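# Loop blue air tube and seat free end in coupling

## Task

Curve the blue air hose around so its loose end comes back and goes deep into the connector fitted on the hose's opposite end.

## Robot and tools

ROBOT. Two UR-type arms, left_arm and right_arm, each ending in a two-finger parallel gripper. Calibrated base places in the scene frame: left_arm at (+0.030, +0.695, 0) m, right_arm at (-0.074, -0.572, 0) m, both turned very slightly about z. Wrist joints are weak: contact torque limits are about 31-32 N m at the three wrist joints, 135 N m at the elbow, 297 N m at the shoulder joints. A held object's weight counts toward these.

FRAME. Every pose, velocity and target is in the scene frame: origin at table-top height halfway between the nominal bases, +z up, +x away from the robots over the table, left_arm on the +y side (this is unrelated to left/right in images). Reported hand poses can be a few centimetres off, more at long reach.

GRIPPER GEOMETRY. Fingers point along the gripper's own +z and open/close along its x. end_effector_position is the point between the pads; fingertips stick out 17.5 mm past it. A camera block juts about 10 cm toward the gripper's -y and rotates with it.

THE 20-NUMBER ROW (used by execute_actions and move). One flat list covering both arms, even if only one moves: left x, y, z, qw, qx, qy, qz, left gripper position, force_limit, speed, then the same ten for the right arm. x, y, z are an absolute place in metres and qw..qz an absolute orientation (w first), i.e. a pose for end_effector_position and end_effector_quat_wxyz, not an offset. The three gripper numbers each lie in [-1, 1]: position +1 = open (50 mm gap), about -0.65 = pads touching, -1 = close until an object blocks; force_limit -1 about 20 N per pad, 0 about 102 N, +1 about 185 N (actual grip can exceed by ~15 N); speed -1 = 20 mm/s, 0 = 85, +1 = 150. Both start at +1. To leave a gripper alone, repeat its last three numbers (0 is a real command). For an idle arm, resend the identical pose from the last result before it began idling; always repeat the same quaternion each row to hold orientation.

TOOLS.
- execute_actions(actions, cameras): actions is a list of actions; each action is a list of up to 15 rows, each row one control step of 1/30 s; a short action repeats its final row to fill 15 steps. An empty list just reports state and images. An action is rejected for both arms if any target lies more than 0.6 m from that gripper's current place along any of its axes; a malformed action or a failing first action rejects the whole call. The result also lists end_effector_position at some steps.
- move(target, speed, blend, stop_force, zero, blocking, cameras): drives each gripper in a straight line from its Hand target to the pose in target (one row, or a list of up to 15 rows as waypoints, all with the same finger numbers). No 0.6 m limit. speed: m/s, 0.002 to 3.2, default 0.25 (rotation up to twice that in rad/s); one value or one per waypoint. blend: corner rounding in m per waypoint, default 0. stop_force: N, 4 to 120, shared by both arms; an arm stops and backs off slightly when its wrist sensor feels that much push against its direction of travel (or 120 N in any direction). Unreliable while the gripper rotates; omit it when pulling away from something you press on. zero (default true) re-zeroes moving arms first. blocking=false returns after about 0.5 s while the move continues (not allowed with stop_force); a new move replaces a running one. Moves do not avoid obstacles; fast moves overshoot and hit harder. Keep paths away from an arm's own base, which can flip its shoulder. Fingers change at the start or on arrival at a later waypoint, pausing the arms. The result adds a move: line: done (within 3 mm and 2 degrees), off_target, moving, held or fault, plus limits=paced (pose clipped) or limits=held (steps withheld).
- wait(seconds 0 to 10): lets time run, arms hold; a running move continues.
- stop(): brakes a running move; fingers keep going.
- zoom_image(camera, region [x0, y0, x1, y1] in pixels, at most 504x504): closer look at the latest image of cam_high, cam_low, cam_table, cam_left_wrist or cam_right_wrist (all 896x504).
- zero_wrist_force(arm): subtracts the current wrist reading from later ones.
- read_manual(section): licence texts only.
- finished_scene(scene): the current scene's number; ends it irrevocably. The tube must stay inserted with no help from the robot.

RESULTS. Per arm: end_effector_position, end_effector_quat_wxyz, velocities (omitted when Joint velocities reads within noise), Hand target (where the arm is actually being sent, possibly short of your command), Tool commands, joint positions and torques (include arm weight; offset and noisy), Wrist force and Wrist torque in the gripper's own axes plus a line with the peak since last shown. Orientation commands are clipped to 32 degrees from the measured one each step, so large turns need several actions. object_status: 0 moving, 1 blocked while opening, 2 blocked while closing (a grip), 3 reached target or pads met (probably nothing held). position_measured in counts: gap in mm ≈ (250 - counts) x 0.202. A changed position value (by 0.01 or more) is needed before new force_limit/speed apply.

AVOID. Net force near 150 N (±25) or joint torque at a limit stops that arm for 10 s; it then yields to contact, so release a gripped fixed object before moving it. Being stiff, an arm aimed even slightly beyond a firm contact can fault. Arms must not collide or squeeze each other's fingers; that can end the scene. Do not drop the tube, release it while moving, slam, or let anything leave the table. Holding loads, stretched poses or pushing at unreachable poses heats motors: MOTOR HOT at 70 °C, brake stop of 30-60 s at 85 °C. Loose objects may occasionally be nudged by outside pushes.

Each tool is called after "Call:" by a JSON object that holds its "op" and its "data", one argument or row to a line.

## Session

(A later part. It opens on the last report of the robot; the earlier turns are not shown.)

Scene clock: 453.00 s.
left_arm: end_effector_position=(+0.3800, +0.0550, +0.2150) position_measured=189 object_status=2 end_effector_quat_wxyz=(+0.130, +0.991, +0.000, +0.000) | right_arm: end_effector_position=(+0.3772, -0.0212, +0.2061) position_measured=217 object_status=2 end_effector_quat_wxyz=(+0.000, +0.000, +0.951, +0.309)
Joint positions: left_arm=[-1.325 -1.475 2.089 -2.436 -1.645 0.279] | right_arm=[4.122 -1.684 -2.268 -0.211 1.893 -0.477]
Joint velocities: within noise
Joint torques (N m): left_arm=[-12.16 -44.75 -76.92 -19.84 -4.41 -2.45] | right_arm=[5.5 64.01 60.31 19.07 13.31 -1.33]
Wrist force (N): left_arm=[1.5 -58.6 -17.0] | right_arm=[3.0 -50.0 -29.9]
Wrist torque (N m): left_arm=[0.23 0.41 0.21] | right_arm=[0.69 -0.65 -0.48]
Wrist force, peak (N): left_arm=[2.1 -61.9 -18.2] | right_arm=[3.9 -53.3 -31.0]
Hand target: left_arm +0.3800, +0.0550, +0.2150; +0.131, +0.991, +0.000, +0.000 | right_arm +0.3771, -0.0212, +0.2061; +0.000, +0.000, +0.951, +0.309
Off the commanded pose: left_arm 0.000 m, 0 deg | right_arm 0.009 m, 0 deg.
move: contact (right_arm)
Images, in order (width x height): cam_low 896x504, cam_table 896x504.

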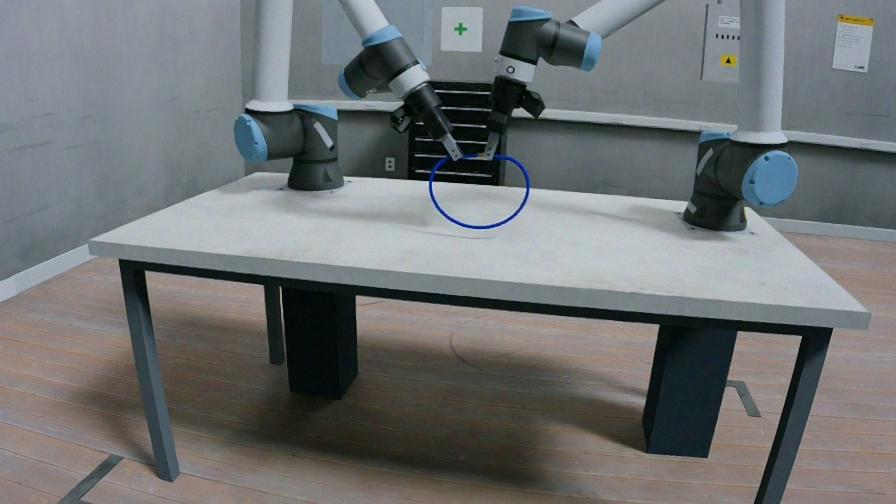

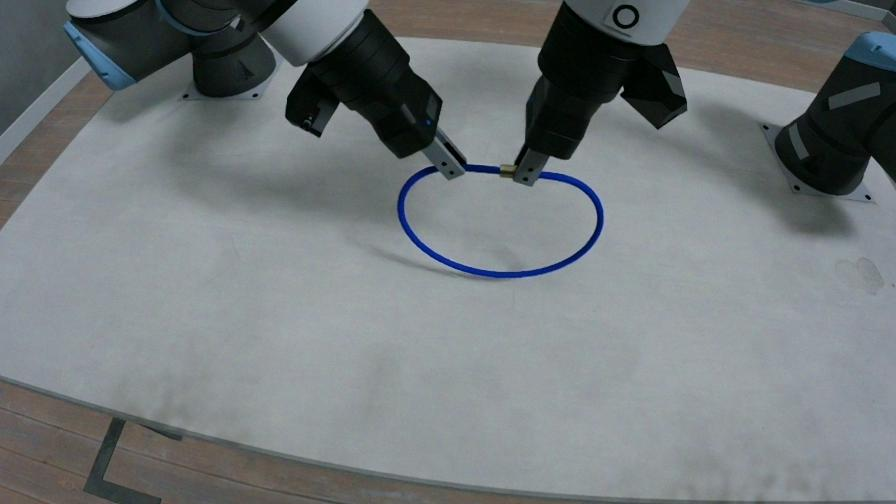

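Call:
{"op": "move", "data": {
  "target": [
    [0.38,0.055,0.215,-0.1305,-0.9914,0,0,-1,0,-0.7,0.3771,-0.0265,0.2061,0,0,-0.9511,-0.3090,-1,-0.3,-0.7],
    [0.38,0.055,0.09,-0.1305,-0.9914,0,0,-1,0,-0.7,0.3771,-0.0265,0.0811,0,0,-0.9511,-0.3090,-1,-0.3,-0.7]
  ],
  "speed": [0.01,0.06]
}}

Call:
{"op": "zoom_image", "data": {
  "camera": "cam_table",
  "region": [400, 145, 600, 345]
}}

Scene clock: 471.37 s.
left_arm: end_effector_position=(+0.3800, +0.0550, +0.0901) position_measured=189 object_status=2 end_effector_quat_wxyz=(+0.130, +0.991, +0.000, +0.000) | right_arm: end_effector_position=(+0.3771, -0.0265, +0.0812) position_measured=217 object_status=2 end_effector_quat_wxyz=(+0.000, +0.000, +0.951, +0.309)
Joint positions: left_arm=[-1.325 -1.312 2.181 -2.691 -1.645 0.279] | right_arm=[4.117 -1.904 -2.338 0.077 1.895 -0.482]
Joint velocities: within noise
Joint torques (N m): left_arm=[-5.49 -48.24 -29.42 -12.92 2.14 -2.1] | right_arm=[-12.81 35.39 21.01 10.97 1.79 1.83]
Wrist force (N): left_arm=[-2.6 -9.0 1.4] | right_arm=[-5.9 -8.4 -4.3]
Wrist torque (N m): left_arm=[0.10 0.15 0.40] | right_arm=[-0.21 -0.03 -0.56]
Wrist force, peak (N): left_arm=[1.1 -59.0 -16.7] | right_arm=[3.4 -50.2 -30.3]
Hand target: left_arm +0.3800, +0.0550, +0.0900; +0.131, +0.991, +0.000, +0.000 | right_arm +0.3771, -0.0265, +0.0811; +0.000, +0.000, +0.951, +0.309
Off the commanded pose: left_arm 0.000 m, 0 deg | right_arm 0.000 m, 0 deg.
move: done
camera_calibration:
cam_left_wrist: T_world_to_cam=[[0.999196, 0.00776114, -0.0393437, -0.363825], [0.0296095, -0.804442, 0.593293, -0.00731797], [-0.027045, -0.593981, -0.804024, 0.250857], [0, 0, 0, 1]] pos_world=[0.370533, 0.145941, 0.191722]
cam_right_wrist: T_world_to_cam=[[-0.999702, 0.0138323, -0.0201351, 0.389602], [-0.00857225, 0.573191, 0.819377, -0.0318565], [0.0228751, 0.819305, -0.572901, 0.194238], [0, 0, 0, 1]] pos_world=[0.384769, -0.146269, 0.145226]

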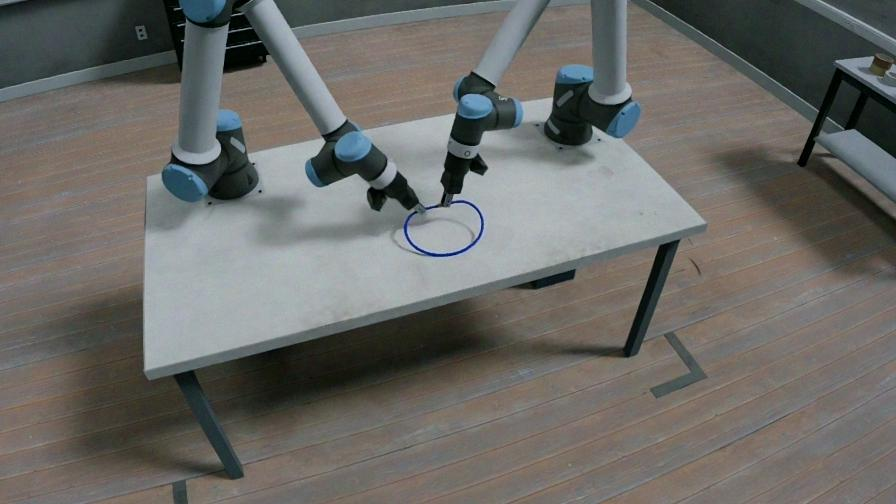

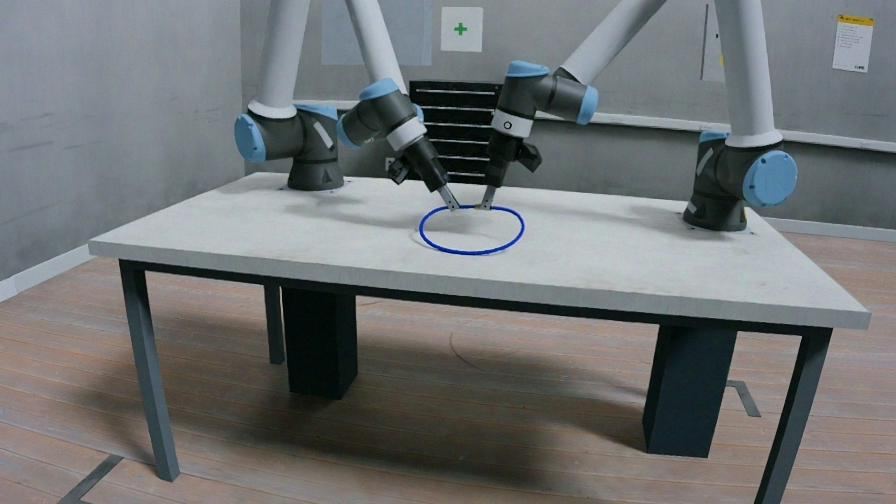

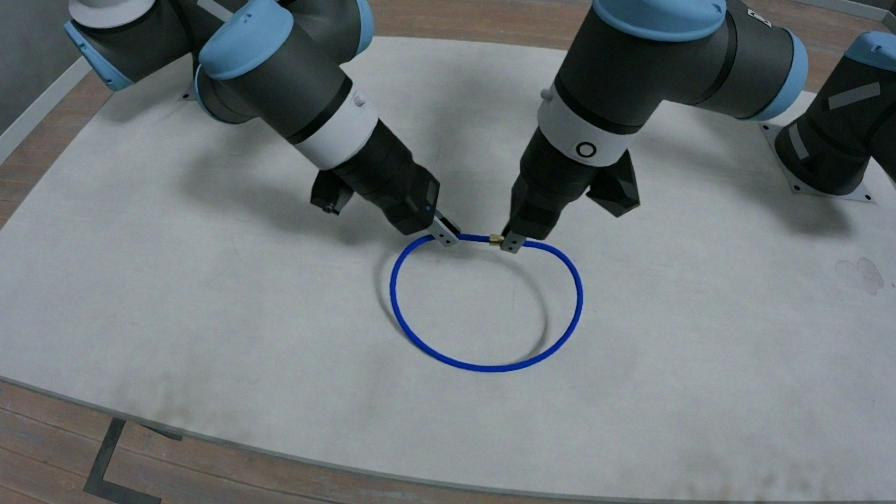

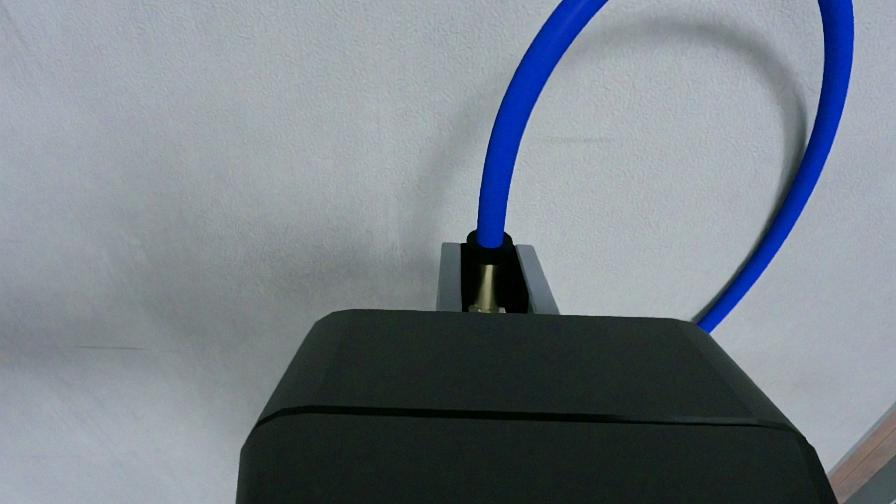

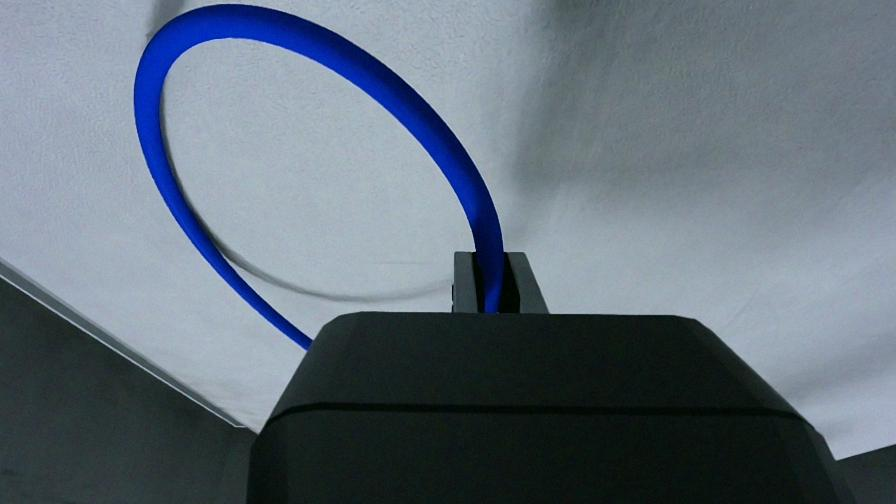

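Scaled by 2.520.

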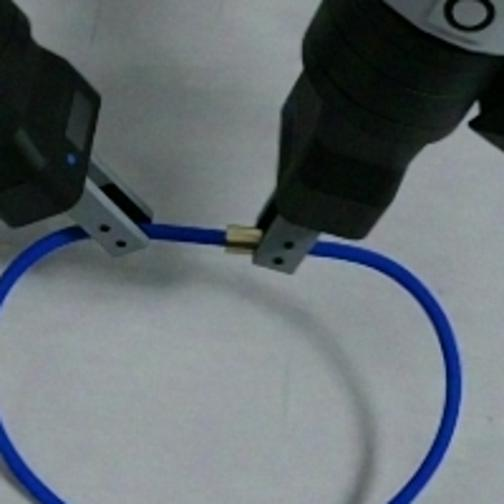

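Holds. Continue down.

Call:
{"op": "move", "data": {
  "target": [0.38,0.055,0.034,-0.1305,-0.9914,0,0,-1,0,-0.7,0.3771,-0.0265,0.0252,0,0,-0.9511,-0.3090,-1,-0.3,-0.7],
  "speed": 0.04
}}

Call:
{"op": "zoom_image", "data": {
  "camera": "cam_table",
  "region": [400, 200, 600, 400]
}}

Call:
{"op": "zoom_image", "data": {
  "camera": "cam_low",
  "region": [410, 190, 530, 270]
}}

Scene clock: 478.43 s.
left_arm: end_effector_position=(+0.3800, +0.0550, +0.0342) position_measured=189 object_status=2 end_effector_quat_wxyz=(+0.130, +0.991, +0.000, +0.000) | right_arm: end_effector_position=(+0.3771, -0.0265, +0.0254) position_measured=217 object_status=2 end_effector_quat_wxyz=(+0.000, +0.000, +0.951, +0.309)
Joint positions: left_arm=[-1.325 -1.222 2.206 -2.806 -1.645 0.279] | right_arm=[4.117 -2.021 -2.347 0.204 1.895 -0.482]
Joint velocities: within noise
Joint torques (N m): left_arm=[5.54 -54.1 -28.16 -13.83 -2.83 1.27] | right_arm=[7.66 37.85 18.83 11.57 4.11 1.5]
Wrist force (N): left_arm=[-2.9 -11.8 0.3] | right_arm=[-5.5 -10.7 -6.2]
Wrist torque (N m): left_arm=[0.07 0.24 0.38] | right_arm=[-0.13 0.01 -0.55]
Wrist force, peak (N): left_arm=[-2.5 -12.0 0.5] | right_arm=[-5.4 -11.1 -5.7]
Hand target: left_arm +0.3800, +0.0550, +0.0340; +0.131, +0.991, +0.000, +0.000 | right_arm +0.3771, -0.0265, +0.0252; +0.000, +0.000, +0.951, +0.309
Off the commanded pose: left_arm 0.000 m, 0 deg | right_arm 0.000 m, 0 deg.
move: done
camera_calibration:
cam_left_wrist: T_world_to_cam=[[0.999193, 0.00784127, -0.0394033, -0.36603], [0.0297094, -0.80444, 0.59329, 0.0258697], [-0.0270455, -0.593982, -0.804024, 0.205831], [0, 0, 0, 1]] pos_world=[0.370533, 0.145941, 0.135722]
cam_right_wrist: T_world_to_cam=[[-0.999703, 0.0136933, -0.020161, 0.388459], [-0.00867311, 0.573191, 0.819376, 0.0139859], [0.022776, 0.819307, -0.572902, 0.162252], [0, 0, 0, 1]] pos_world=[0.384769, -0.14627, 0.0893263]

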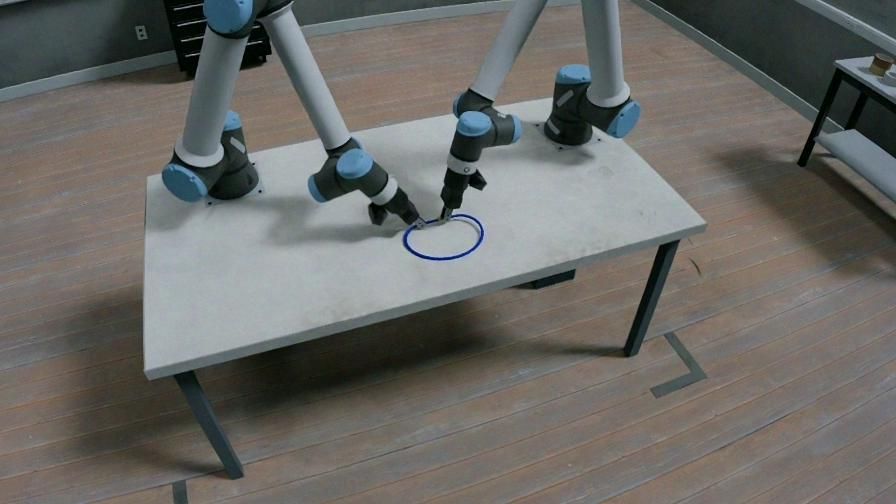

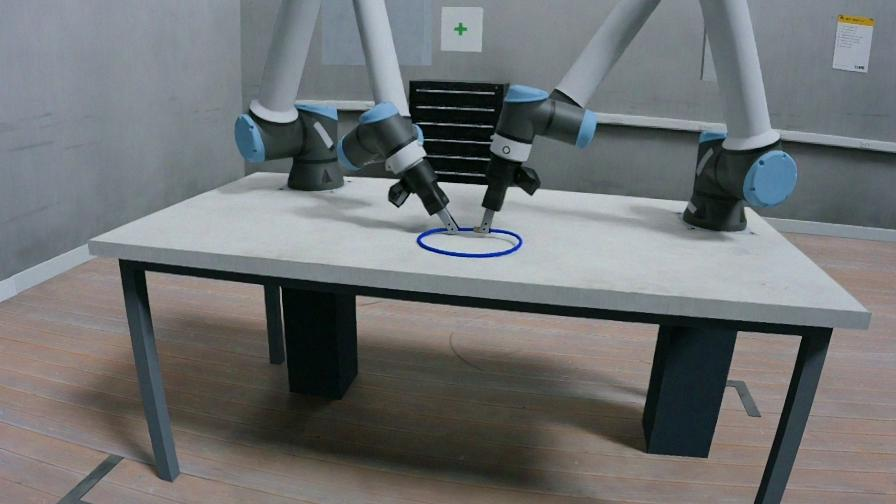

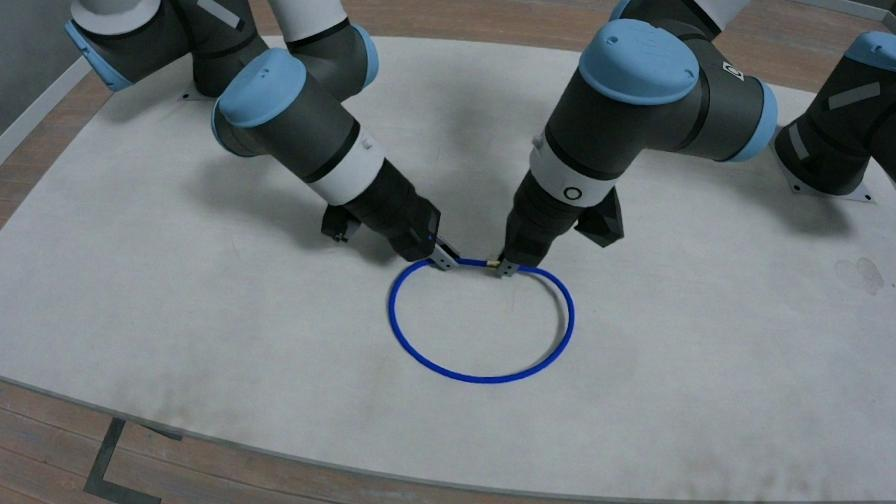

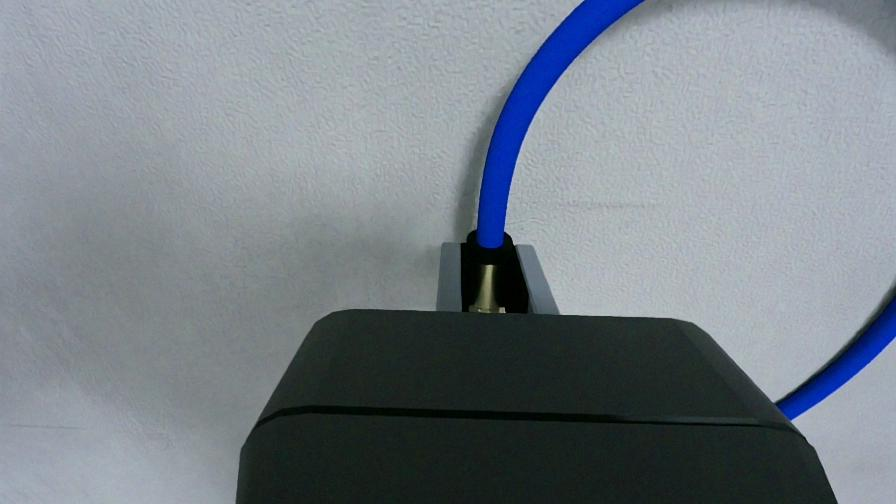

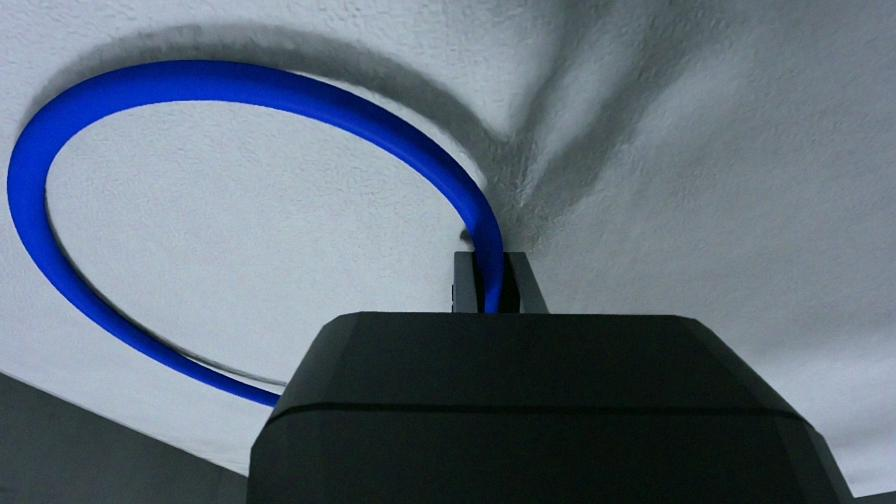

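Scaled by 2.520.

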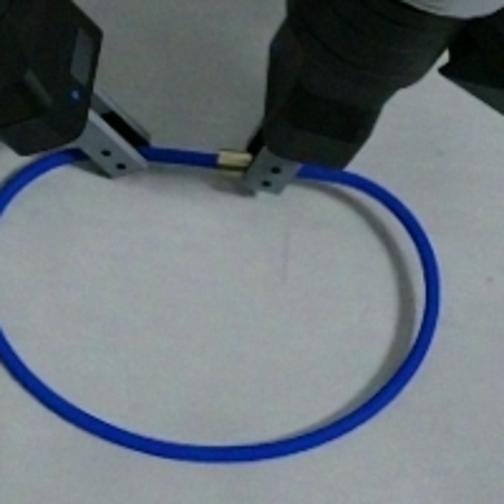

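Scaled by 4.200.

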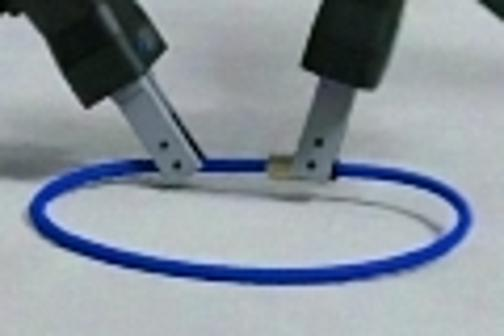

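Call:
{"op": "move", "data": {
  "target": [
    [0.38,0.055,0.034,-0.1305,-0.9914,0,0,-1,0,-0.7,0.3771,-0.0265,0.0252,0,0,-0.9511,-0.3090,0.3,-0.3,-0.9],
    [0.38,0.055,0.034,-0.1305,-0.9914,0,0,-1,0,-0.7,0.3771,-0.085,0.1057,0,0,-0.9511,-0.3090,0.3,-0.3,-0.9]
  ],
  "speed": 0.1
}}

Call:
{"op": "zoom_image", "data": {
  "camera": "cam_table",
  "region": [400, 200, 600, 400]
}}

Scene clock: 488.73 s.
left_arm: end_effector_position=(+0.3800, +0.0550, +0.0340) position_measured=189 object_status=2 end_effector_quat_wxyz=(+0.130, +0.991, +0.000, +0.000) | right_arm: end_effector_position=(+0.3771, -0.0849, +0.1056) position_measured=107 object_status=3 end_effector_quat_wxyz=(+0.000, +0.000, +0.951, +0.309) end_effector_velocity=(+0.001, -0.001, +0.002) end_effector_angular_velocity=(+0.001, -0.001, -0.001)
Joint positions: left_arm=[-1.325 -1.222 2.206 -2.806 -1.645 0.279] | right_arm=[4.056 -1.807 -2.399 0.023 1.927 -0.537]
Joint velocities: left_arm=[within noise] | right_arm=[-0.002 0.005 0 -0.003 0 -0.001]
Joint torques (N m): left_arm=[4.55 -55.49 -36.16 -3.04 -2.77 1.18] | right_arm=[-16.17 59.95 20.64 2.01 5.36 -1.96]
Wrist force (N): left_arm=[-1.0 -3.0 1.9] | right_arm=[-3.4 -3.8 0.0]
Wrist torque (N m): left_arm=[-0.04 0.28 0.16] | right_arm=[-0.14 -0.14 -0.50]
Wrist force, peak (N): left_arm=[-3.0 -13.1 0.3] | right_arm=[-5.4 -11.5 -6.4]
Hand target: left_arm +0.3800, +0.0550, +0.0340; +0.131, +0.991, +0.000, +0.000 | right_arm +0.3771, -0.0850, +0.1057; +0.000, +0.000, +0.951, +0.309
Off the commanded pose: left_arm 0.000 m, 0 deg | right_arm 0.000 m, 0 deg.
move: done
camera_calibration:
cam_left_wrist: T_world_to_cam=[[0.999193, 0.00784127, -0.0394033, -0.366038], [0.0297094, -0.80444, 0.59329, 0.0259884], [-0.0270455, -0.593982, -0.804024, 0.205671], [0, 0, 0, 1]] pos_world=[0.370533, 0.145941, 0.135522]
cam_right_wrist: T_world_to_cam=[[-0.999702, 0.0138323, -0.0201351, 0.390899], [-0.00857225, 0.573191, 0.819377, -0.018293], [0.0228751, 0.819305, -0.572901, 0.256007], [0, 0, 0, 1]] pos_world=[0.384769, -0.204669, 0.169526]

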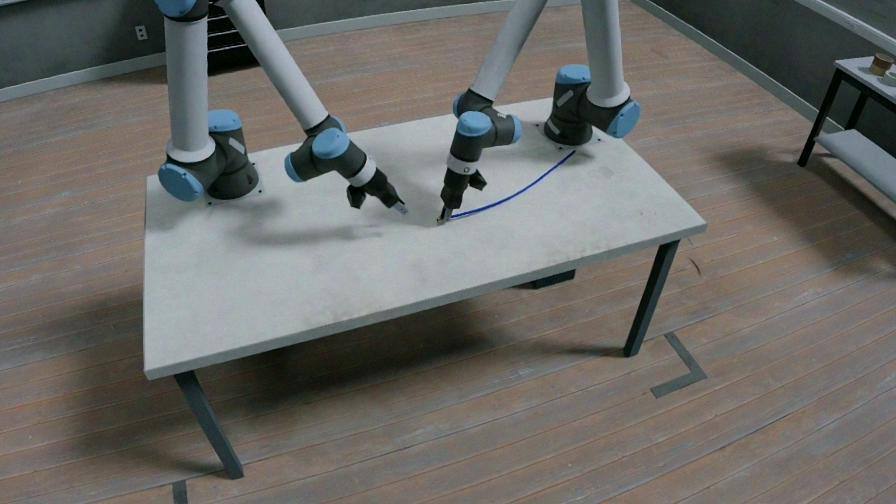

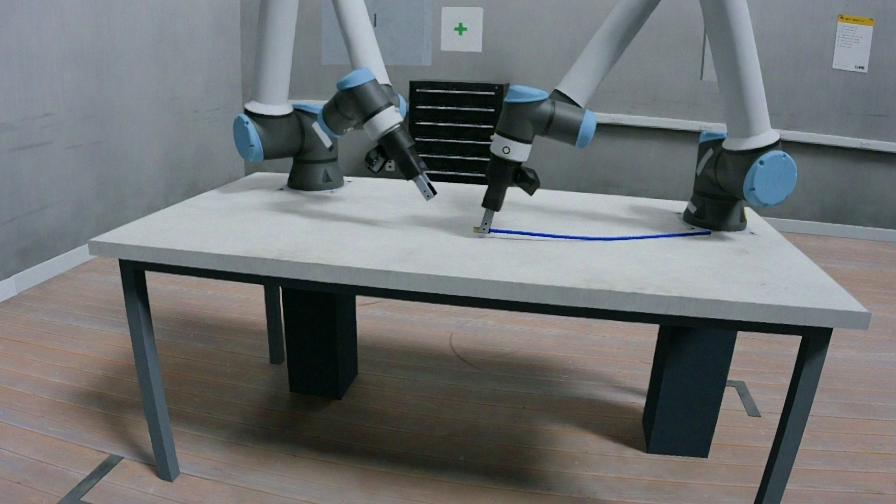

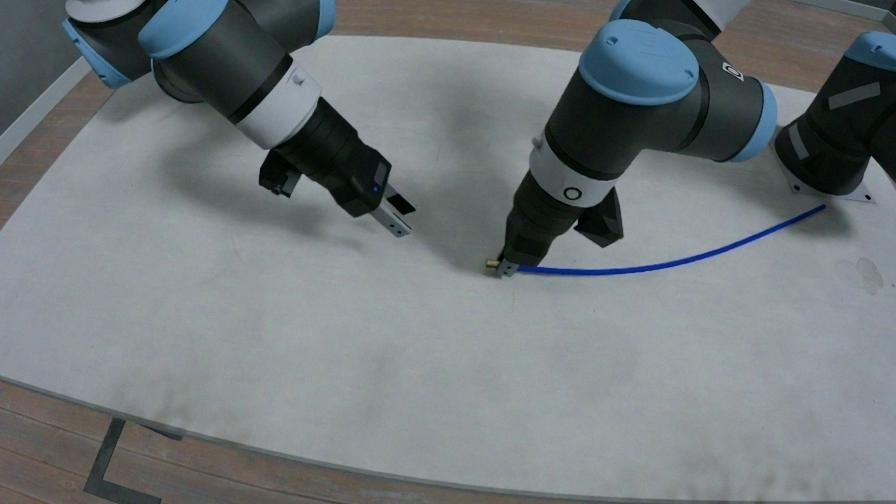

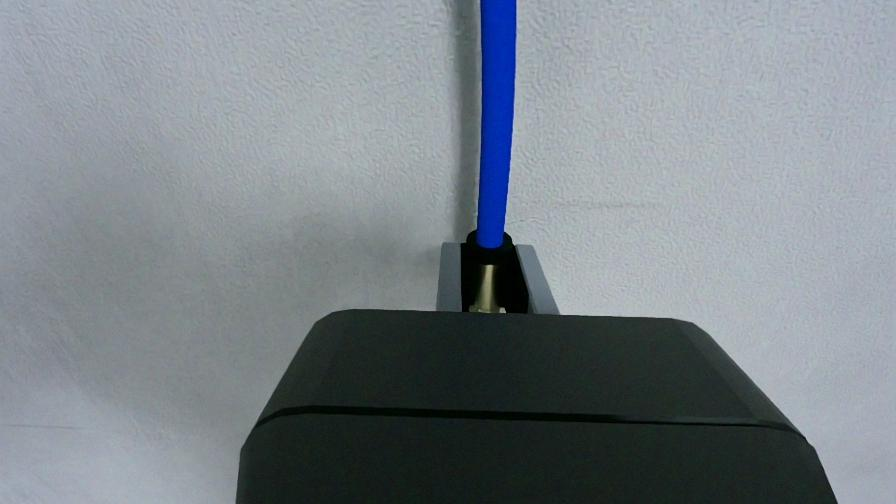

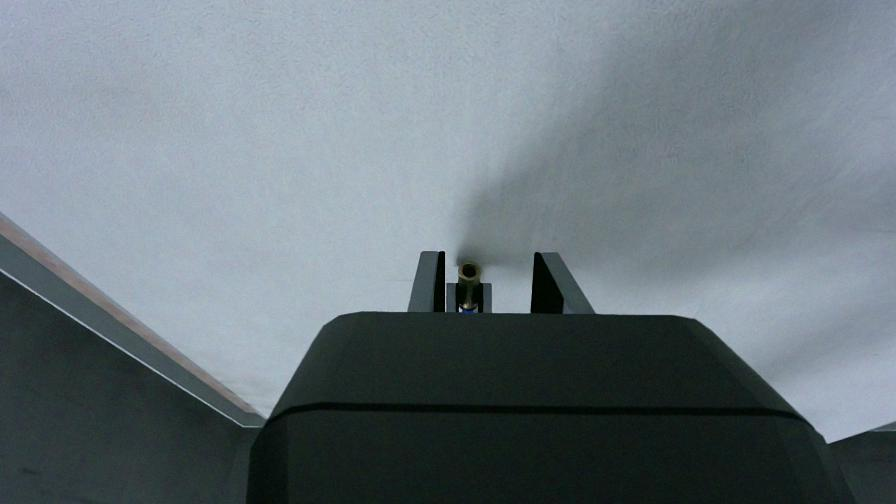

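Scaled by 2.520.

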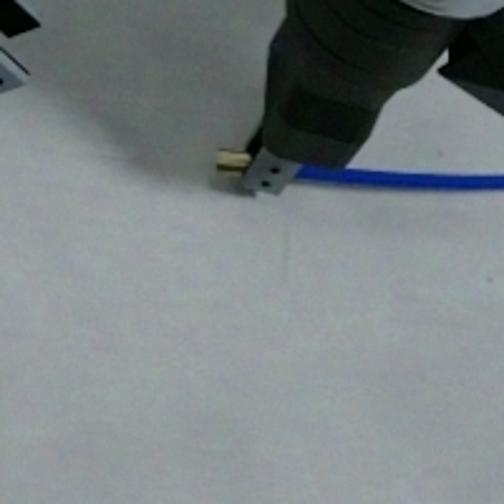

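Call:
{"op": "zoom_image", "data": {
  "camera": "cam_right_wrist",
  "region": [440, 245, 500, 315]
}}

Scaled by 7.200.

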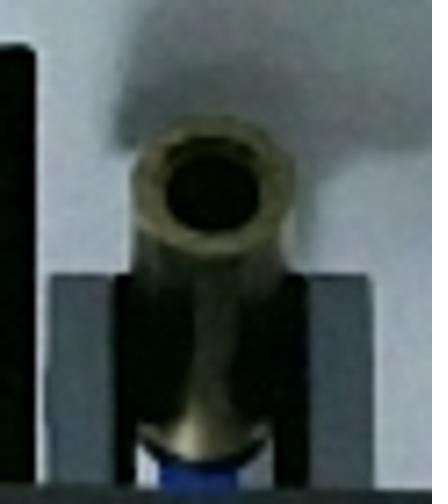

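Call:
{"op": "move", "data": {
  "target": [
    [0.38,0.09,0.2,-0.1305,-0.9914,0,0,-1,0,-0.7,0.37,-0.14,0.3,0,0,-0.9511,-0.3090,0.3,-0.3,-0.9],
    [0.35,0.12,0.36,-0.1095,-0.8315,0.5399,0.0711,-1,0,-0.7,0.333,-0.21,0.38,0.1986,0.6114,-0.7285,-0.2367,0.3,-0.3,-0.9]
  ],
  "speed": 0.2,
  "blend": [0.03,0]
}}

Scene clock: 535.83 s.
left_arm: end_effector_position=(+0.3500, +0.1200, +0.3600) position_measured=189 object_status=2 end_effector_quat_wxyz=(+0.110, +0.832, -0.540, -0.071) | right_arm: end_effector_position=(+0.3330, -0.2100, +0.3800) position_measured=107 object_status=3 end_effector_quat_wxyz=(-0.199, -0.611, +0.729, +0.237)
Joint positions: left_arm=[-1.259 -1.61 1.891 -1.87 -1.832 1.504] | right_arm=[3.912 -1.526 -1.855 -1.722 2.076 -2.276]
Joint velocities: within noise
Joint torques (N m): left_arm=[-14.84 -34.91 -66.31 -0.78 -4.82 2.62] | right_arm=[14.99 26.23 52.04 0.65 -2.98 -2.21]
Wrist force (N): left_arm=[-0.5 -2.5 1.5] | right_arm=[-3.4 -3.2 0.6]
Wrist torque (N m): left_arm=[0.00 0.18 0.39] | right_arm=[-0.03 -0.15 -0.52]
Wrist force, peak (N): left_arm=[-1.4 -2.9 4.2] | right_arm=[-4.0 -4.0 1.2]
Hand target: left_arm +0.3500, +0.1200, +0.3600; +0.110, +0.832, -0.540, -0.071 | right_arm +0.3330, -0.2100, +0.3800; -0.199, -0.611, +0.729, +0.237
Off the commanded pose: left_arm 0.000 m, 0 deg | right_arm 0.000 m, 0 deg.
move: done
camera_calibration:
cam_left_wrist: T_world_to_cam=[[0.413998, -0.909428, -0.0393243, -0.00892876], [-0.722604, -0.354608, 0.593377, 0.0950126], [-0.553579, -0.217241, -0.803963, 0.644621], [0, 0, 0, 1]] pos_world=[0.429201, 0.16561, 0.461522]
cam_right_wrist: T_world_to_cam=[[-0.187438, -0.982069, -0.0202001, -0.125543], [-0.565956, 0.0911651, 0.819379, -0.0874166], [-0.802845, 0.165016, -0.572896, 0.654281], [0, 0, 0, 1]] pos_world=[0.452281, -0.223289, 0.443926]

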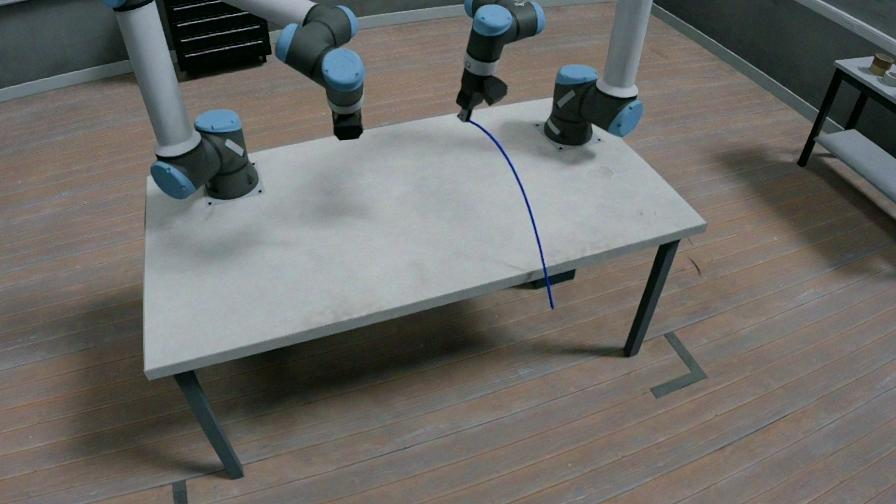

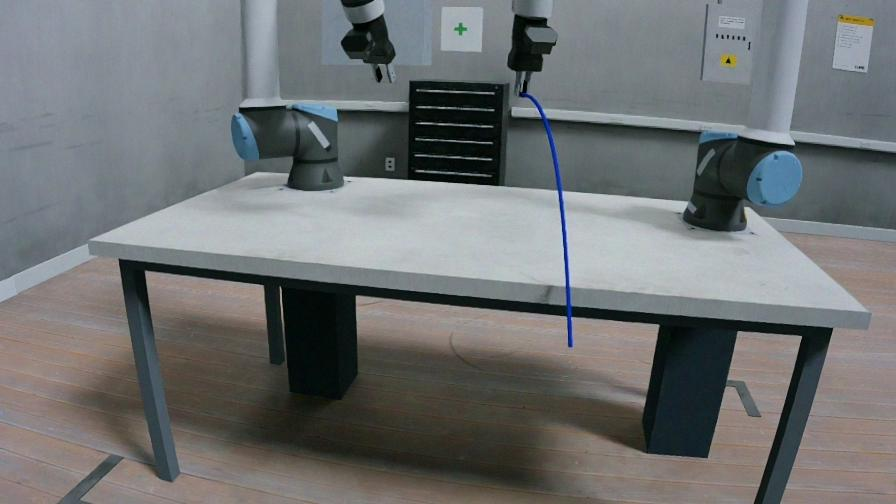

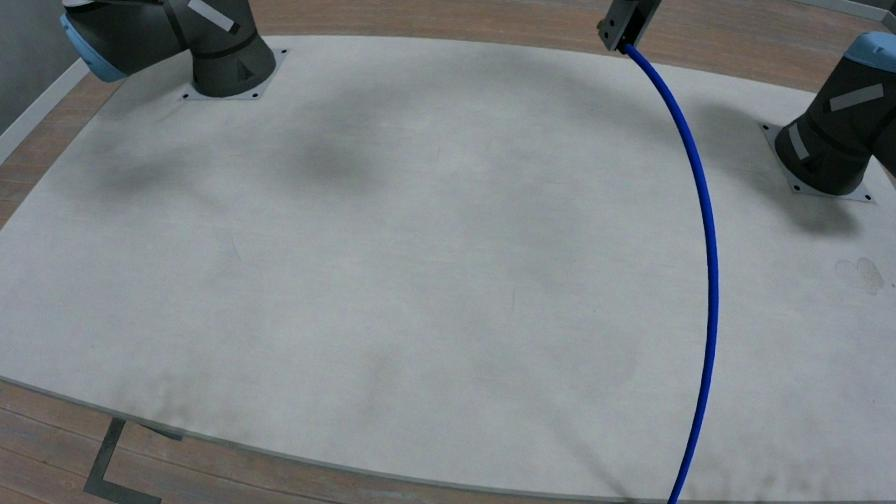

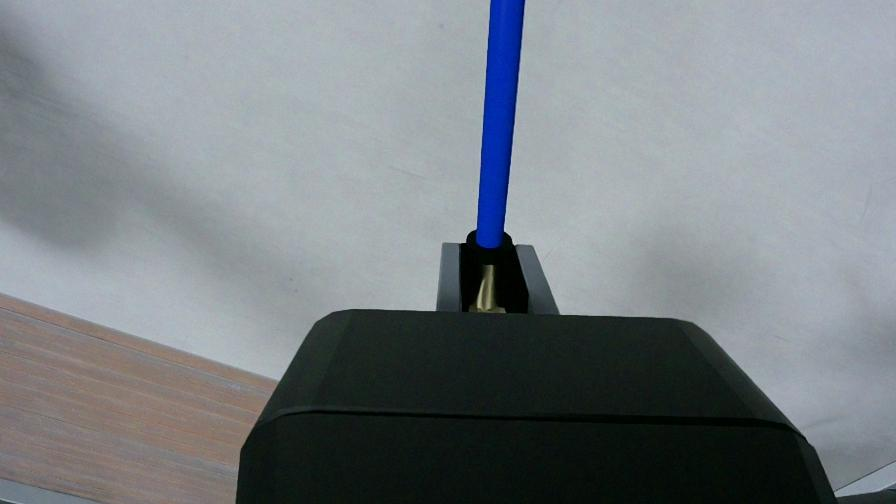

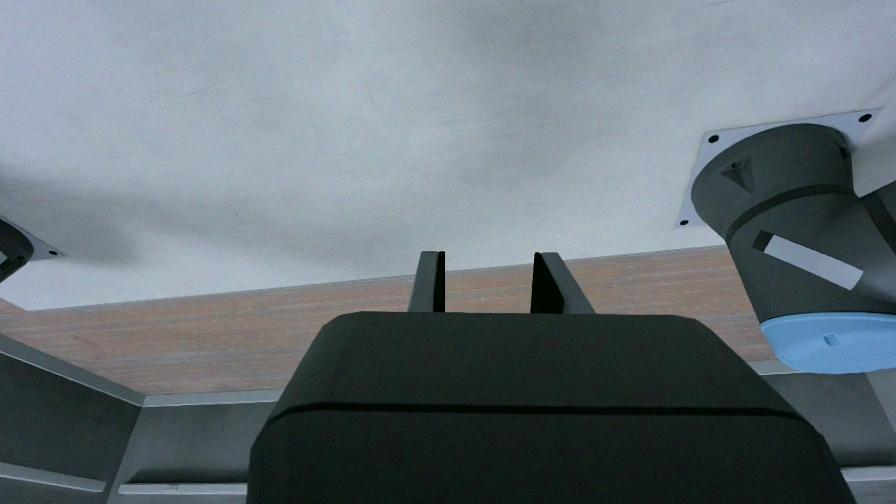

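Call:
{"op": "move", "data": {
  "target": [
    [0.33,0.13,0.45,-0.1095,-0.8315,0.5399,0.0711,-1,0,-0.7,0.3,-0.26,0.4,0.1945,0.7800,-0.5771,-0.1439,0.3,-0.3,-0.9],
    [0.32,0.19,0.43,-0.0520,-0.3953,0.9092,0.1197,-1,0,-0.7,0.24,-0.27,0.4,0.1592,0.9032,-0.3926,-0.0692,0.3,-0.3,-0.9]
  ],
  "speed": 0.2,
  "blend": [0.03,0],
  "cameras": ["cam_low","cam_table"]
}}

Scene clock: 548.73 s.
left_arm: end_effector_position=(+0.3200, +0.1900, +0.4300) position_measured=189 object_status=2 end_effector_quat_wxyz=(-0.052, -0.395, +0.909, +0.120) | right_arm: end_effector_position=(+0.2400, -0.2700, +0.4000) position_measured=107 object_status=3 end_effector_quat_wxyz=(+0.159, +0.903, -0.393, -0.069)
Joint positions: left_arm=[-1.329 -1.662 1.763 -1.445 -1.703 2.621] | right_arm=[4.215 -1.277 -1.969 -1.797 1.687 -2.816]
Joint velocities: within noise
Joint torques (N m): left_arm=[-15.37 -52.17 -41.14 -0.72 3.07 2.34] | right_arm=[18.05 36.59 40.6 7.39 -2.95 -1.43]
Wrist force (N): left_arm=[-0.5 -2.6 2.7] | right_arm=[-3.7 -3.8 -0.5]
Wrist torque (N m): left_arm=[-0.03 0.22 0.21] | right_arm=[-0.26 -0.22 -0.45]
Wrist force, peak (N): left_arm=[-0.5 -2.8 3.0] | right_arm=[-4.2 -4.0 -0.1]
Hand target: left_arm +0.3200, +0.1900, +0.4300; -0.052, -0.395, +0.909, +0.120 | right_arm +0.2400, -0.2700, +0.4000; +0.159, +0.903, -0.393, -0.069
Off the commanded pose: left_arm 0.000 m, 0 deg | right_arm 0.000 m, 0 deg.
move: done
Images, in order (width x height): cam_low 896x504, cam_table 896x504.

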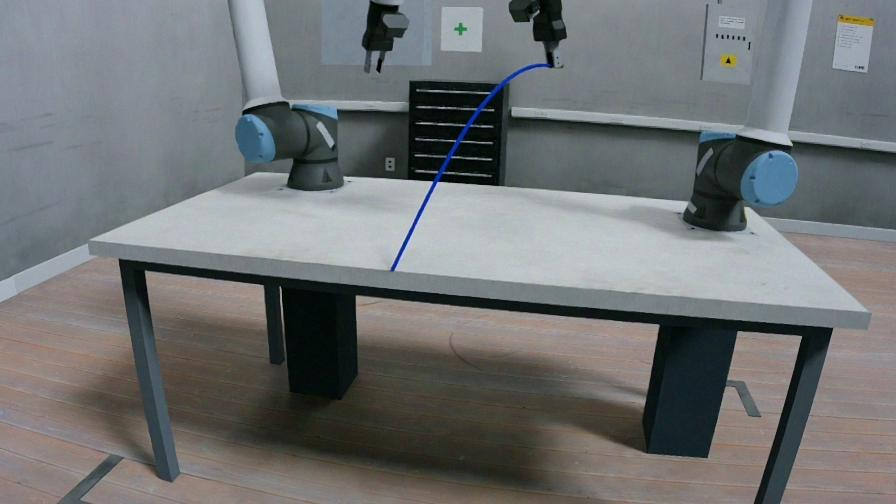

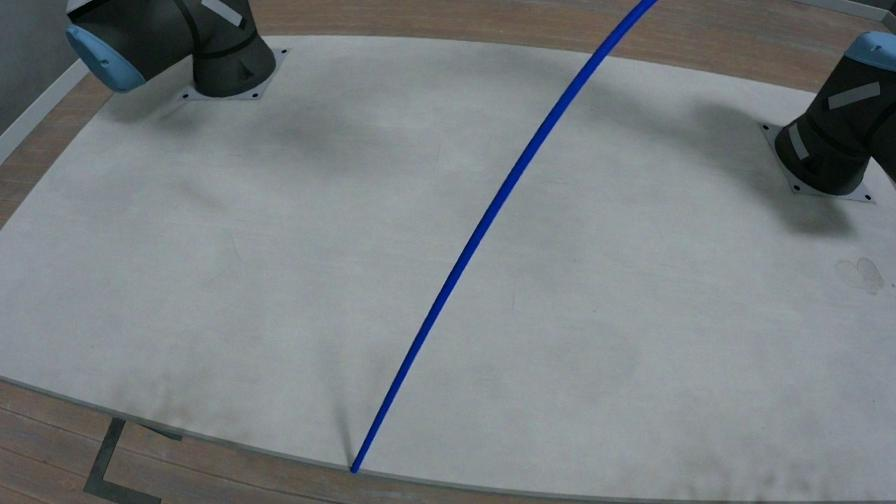

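Call:
{"op": "move", "data": {
  "target": [
    [0.40,0.228,0.42,0.0223,0.1696,0.9768,0.1286,-1,0,-0.7,0.26,-0.25,0.4,0.0858,0.9811,-0.1730,-0.0151,1,-0.3,-0.7],
    [0.425,0.228,0.24,0.0223,0.1696,0.9768,0.1286,-1,0,-0.7,0.26,-0.25,0.3,0.0858,0.9811,-0.1730,-0.0151,1,-0.3,-0.7]
  ],
  "speed": [0.2,0.12]
}}

Scene clock: 562.97 s.
left_arm: end_effector_position=(+0.4250, +0.2280, +0.2402) position_measured=189 object_status=2 end_effector_quat_wxyz=(+0.022, +0.170, +0.977, +0.129) | right_arm: end_effector_position=(+0.2600, -0.2500, +0.3001) position_measured=3 object_status=3 end_effector_quat_wxyz=(+0.086, +0.981, -0.173, -0.015)
Joint positions: left_arm=[-1.281 -1.575 2.032 -1.822 -1.408 3.801] | right_arm=[4.279 -1.259 -2.169 -1.459 1.56 -3.203]
Joint velocities: within noise
Joint torques (N m): left_arm=[16.81 -39.6 -35.45 -8.9 4.26 2.21] | right_arm=[-6.44 3 38.96 8.37 -3.77 -1.63]
Wrist force (N): left_arm=[-1.1 -2.1 1.6] | right_arm=[-3.6 -4.3 -1.1]
Wrist torque (N m): left_arm=[0.05 0.21 0.28] | right_arm=[-0.37 -0.34 -0.24]
Wrist force, peak (N): left_arm=[-0.3 -3.0 3.2] | right_arm=[-4.2 -4.0 -0.9]
Hand target: left_arm +0.4250, +0.2280, +0.2400; +0.022, +0.170, +0.977, +0.129 | right_arm +0.2600, -0.2500, +0.3000; +0.086, +0.981, -0.173, -0.015
Off the commanded pose: left_arm 0.000 m, 0 deg | right_arm 0.000 m, 0 deg.
move: done
camera_calibration:
cam_left_wrist: T_world_to_cam=[[-0.943365, 0.329427, -0.0392487, 0.347968], [0.243265, 0.767316, 0.593336, -0.40769], [0.225577, 0.550185, -0.803997, 0.107174], [0, 0, 0, 1]] pos_world=[0.403262, 0.139232, 0.341722]
cam_right_wrist: T_world_to_cam=[[0.938228, -0.345177, -0.0240973, -0.312358], [-0.290909, -0.824594, 0.485197, -0.259843], [-0.187349, -0.448215, -0.874073, 0.333541], [0, 0, 0, 1]] pos_world=[0.279961, -0.172586, 0.410087]

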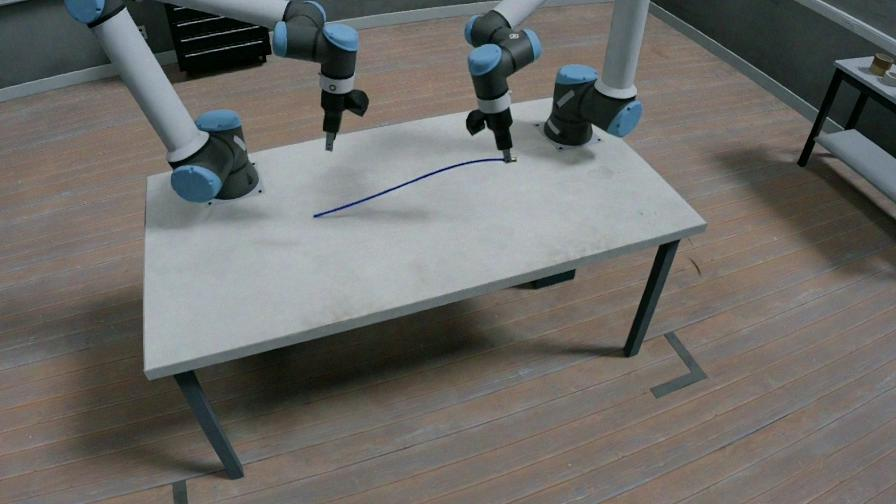

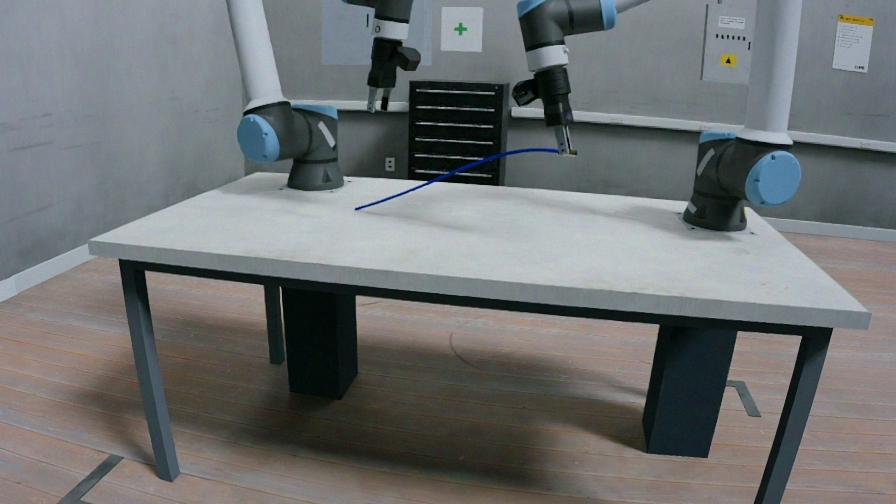

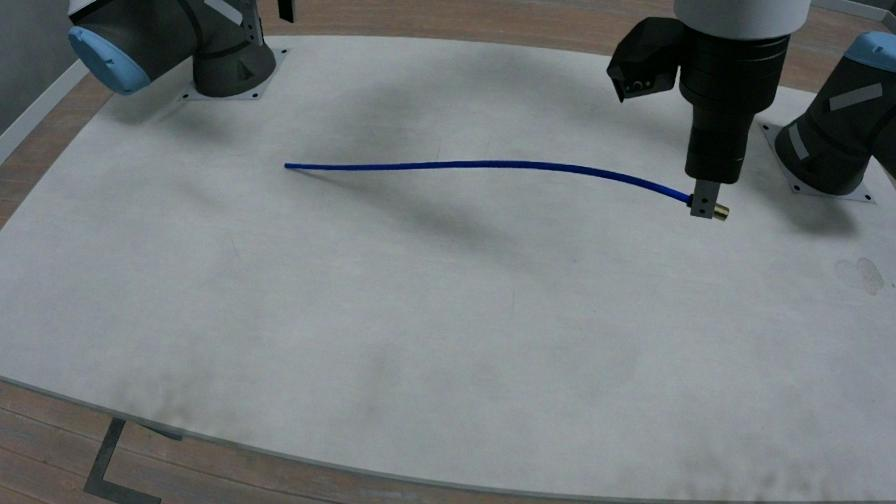

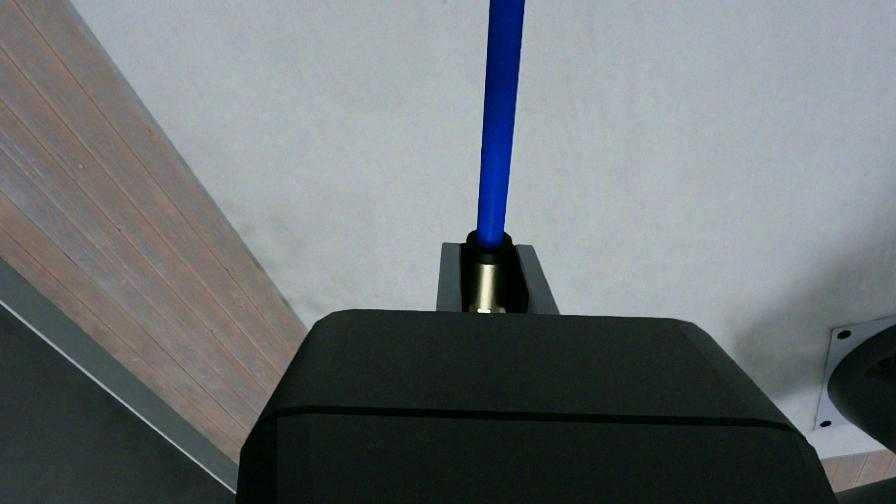

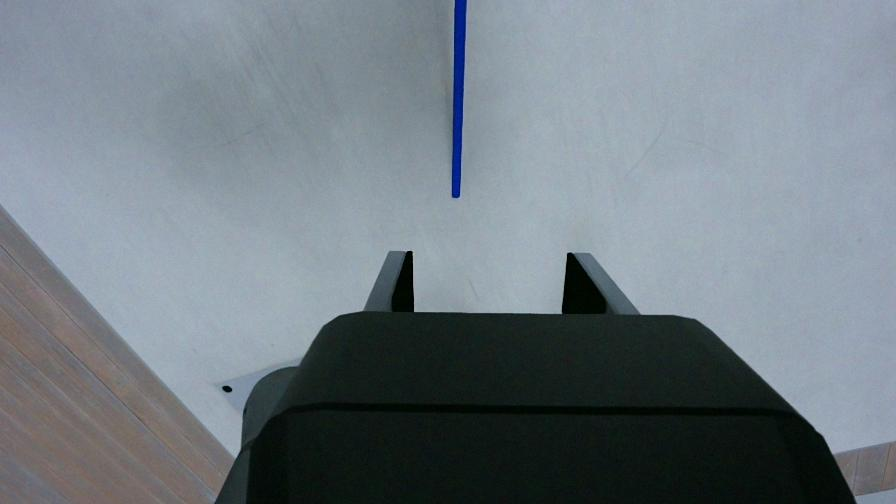

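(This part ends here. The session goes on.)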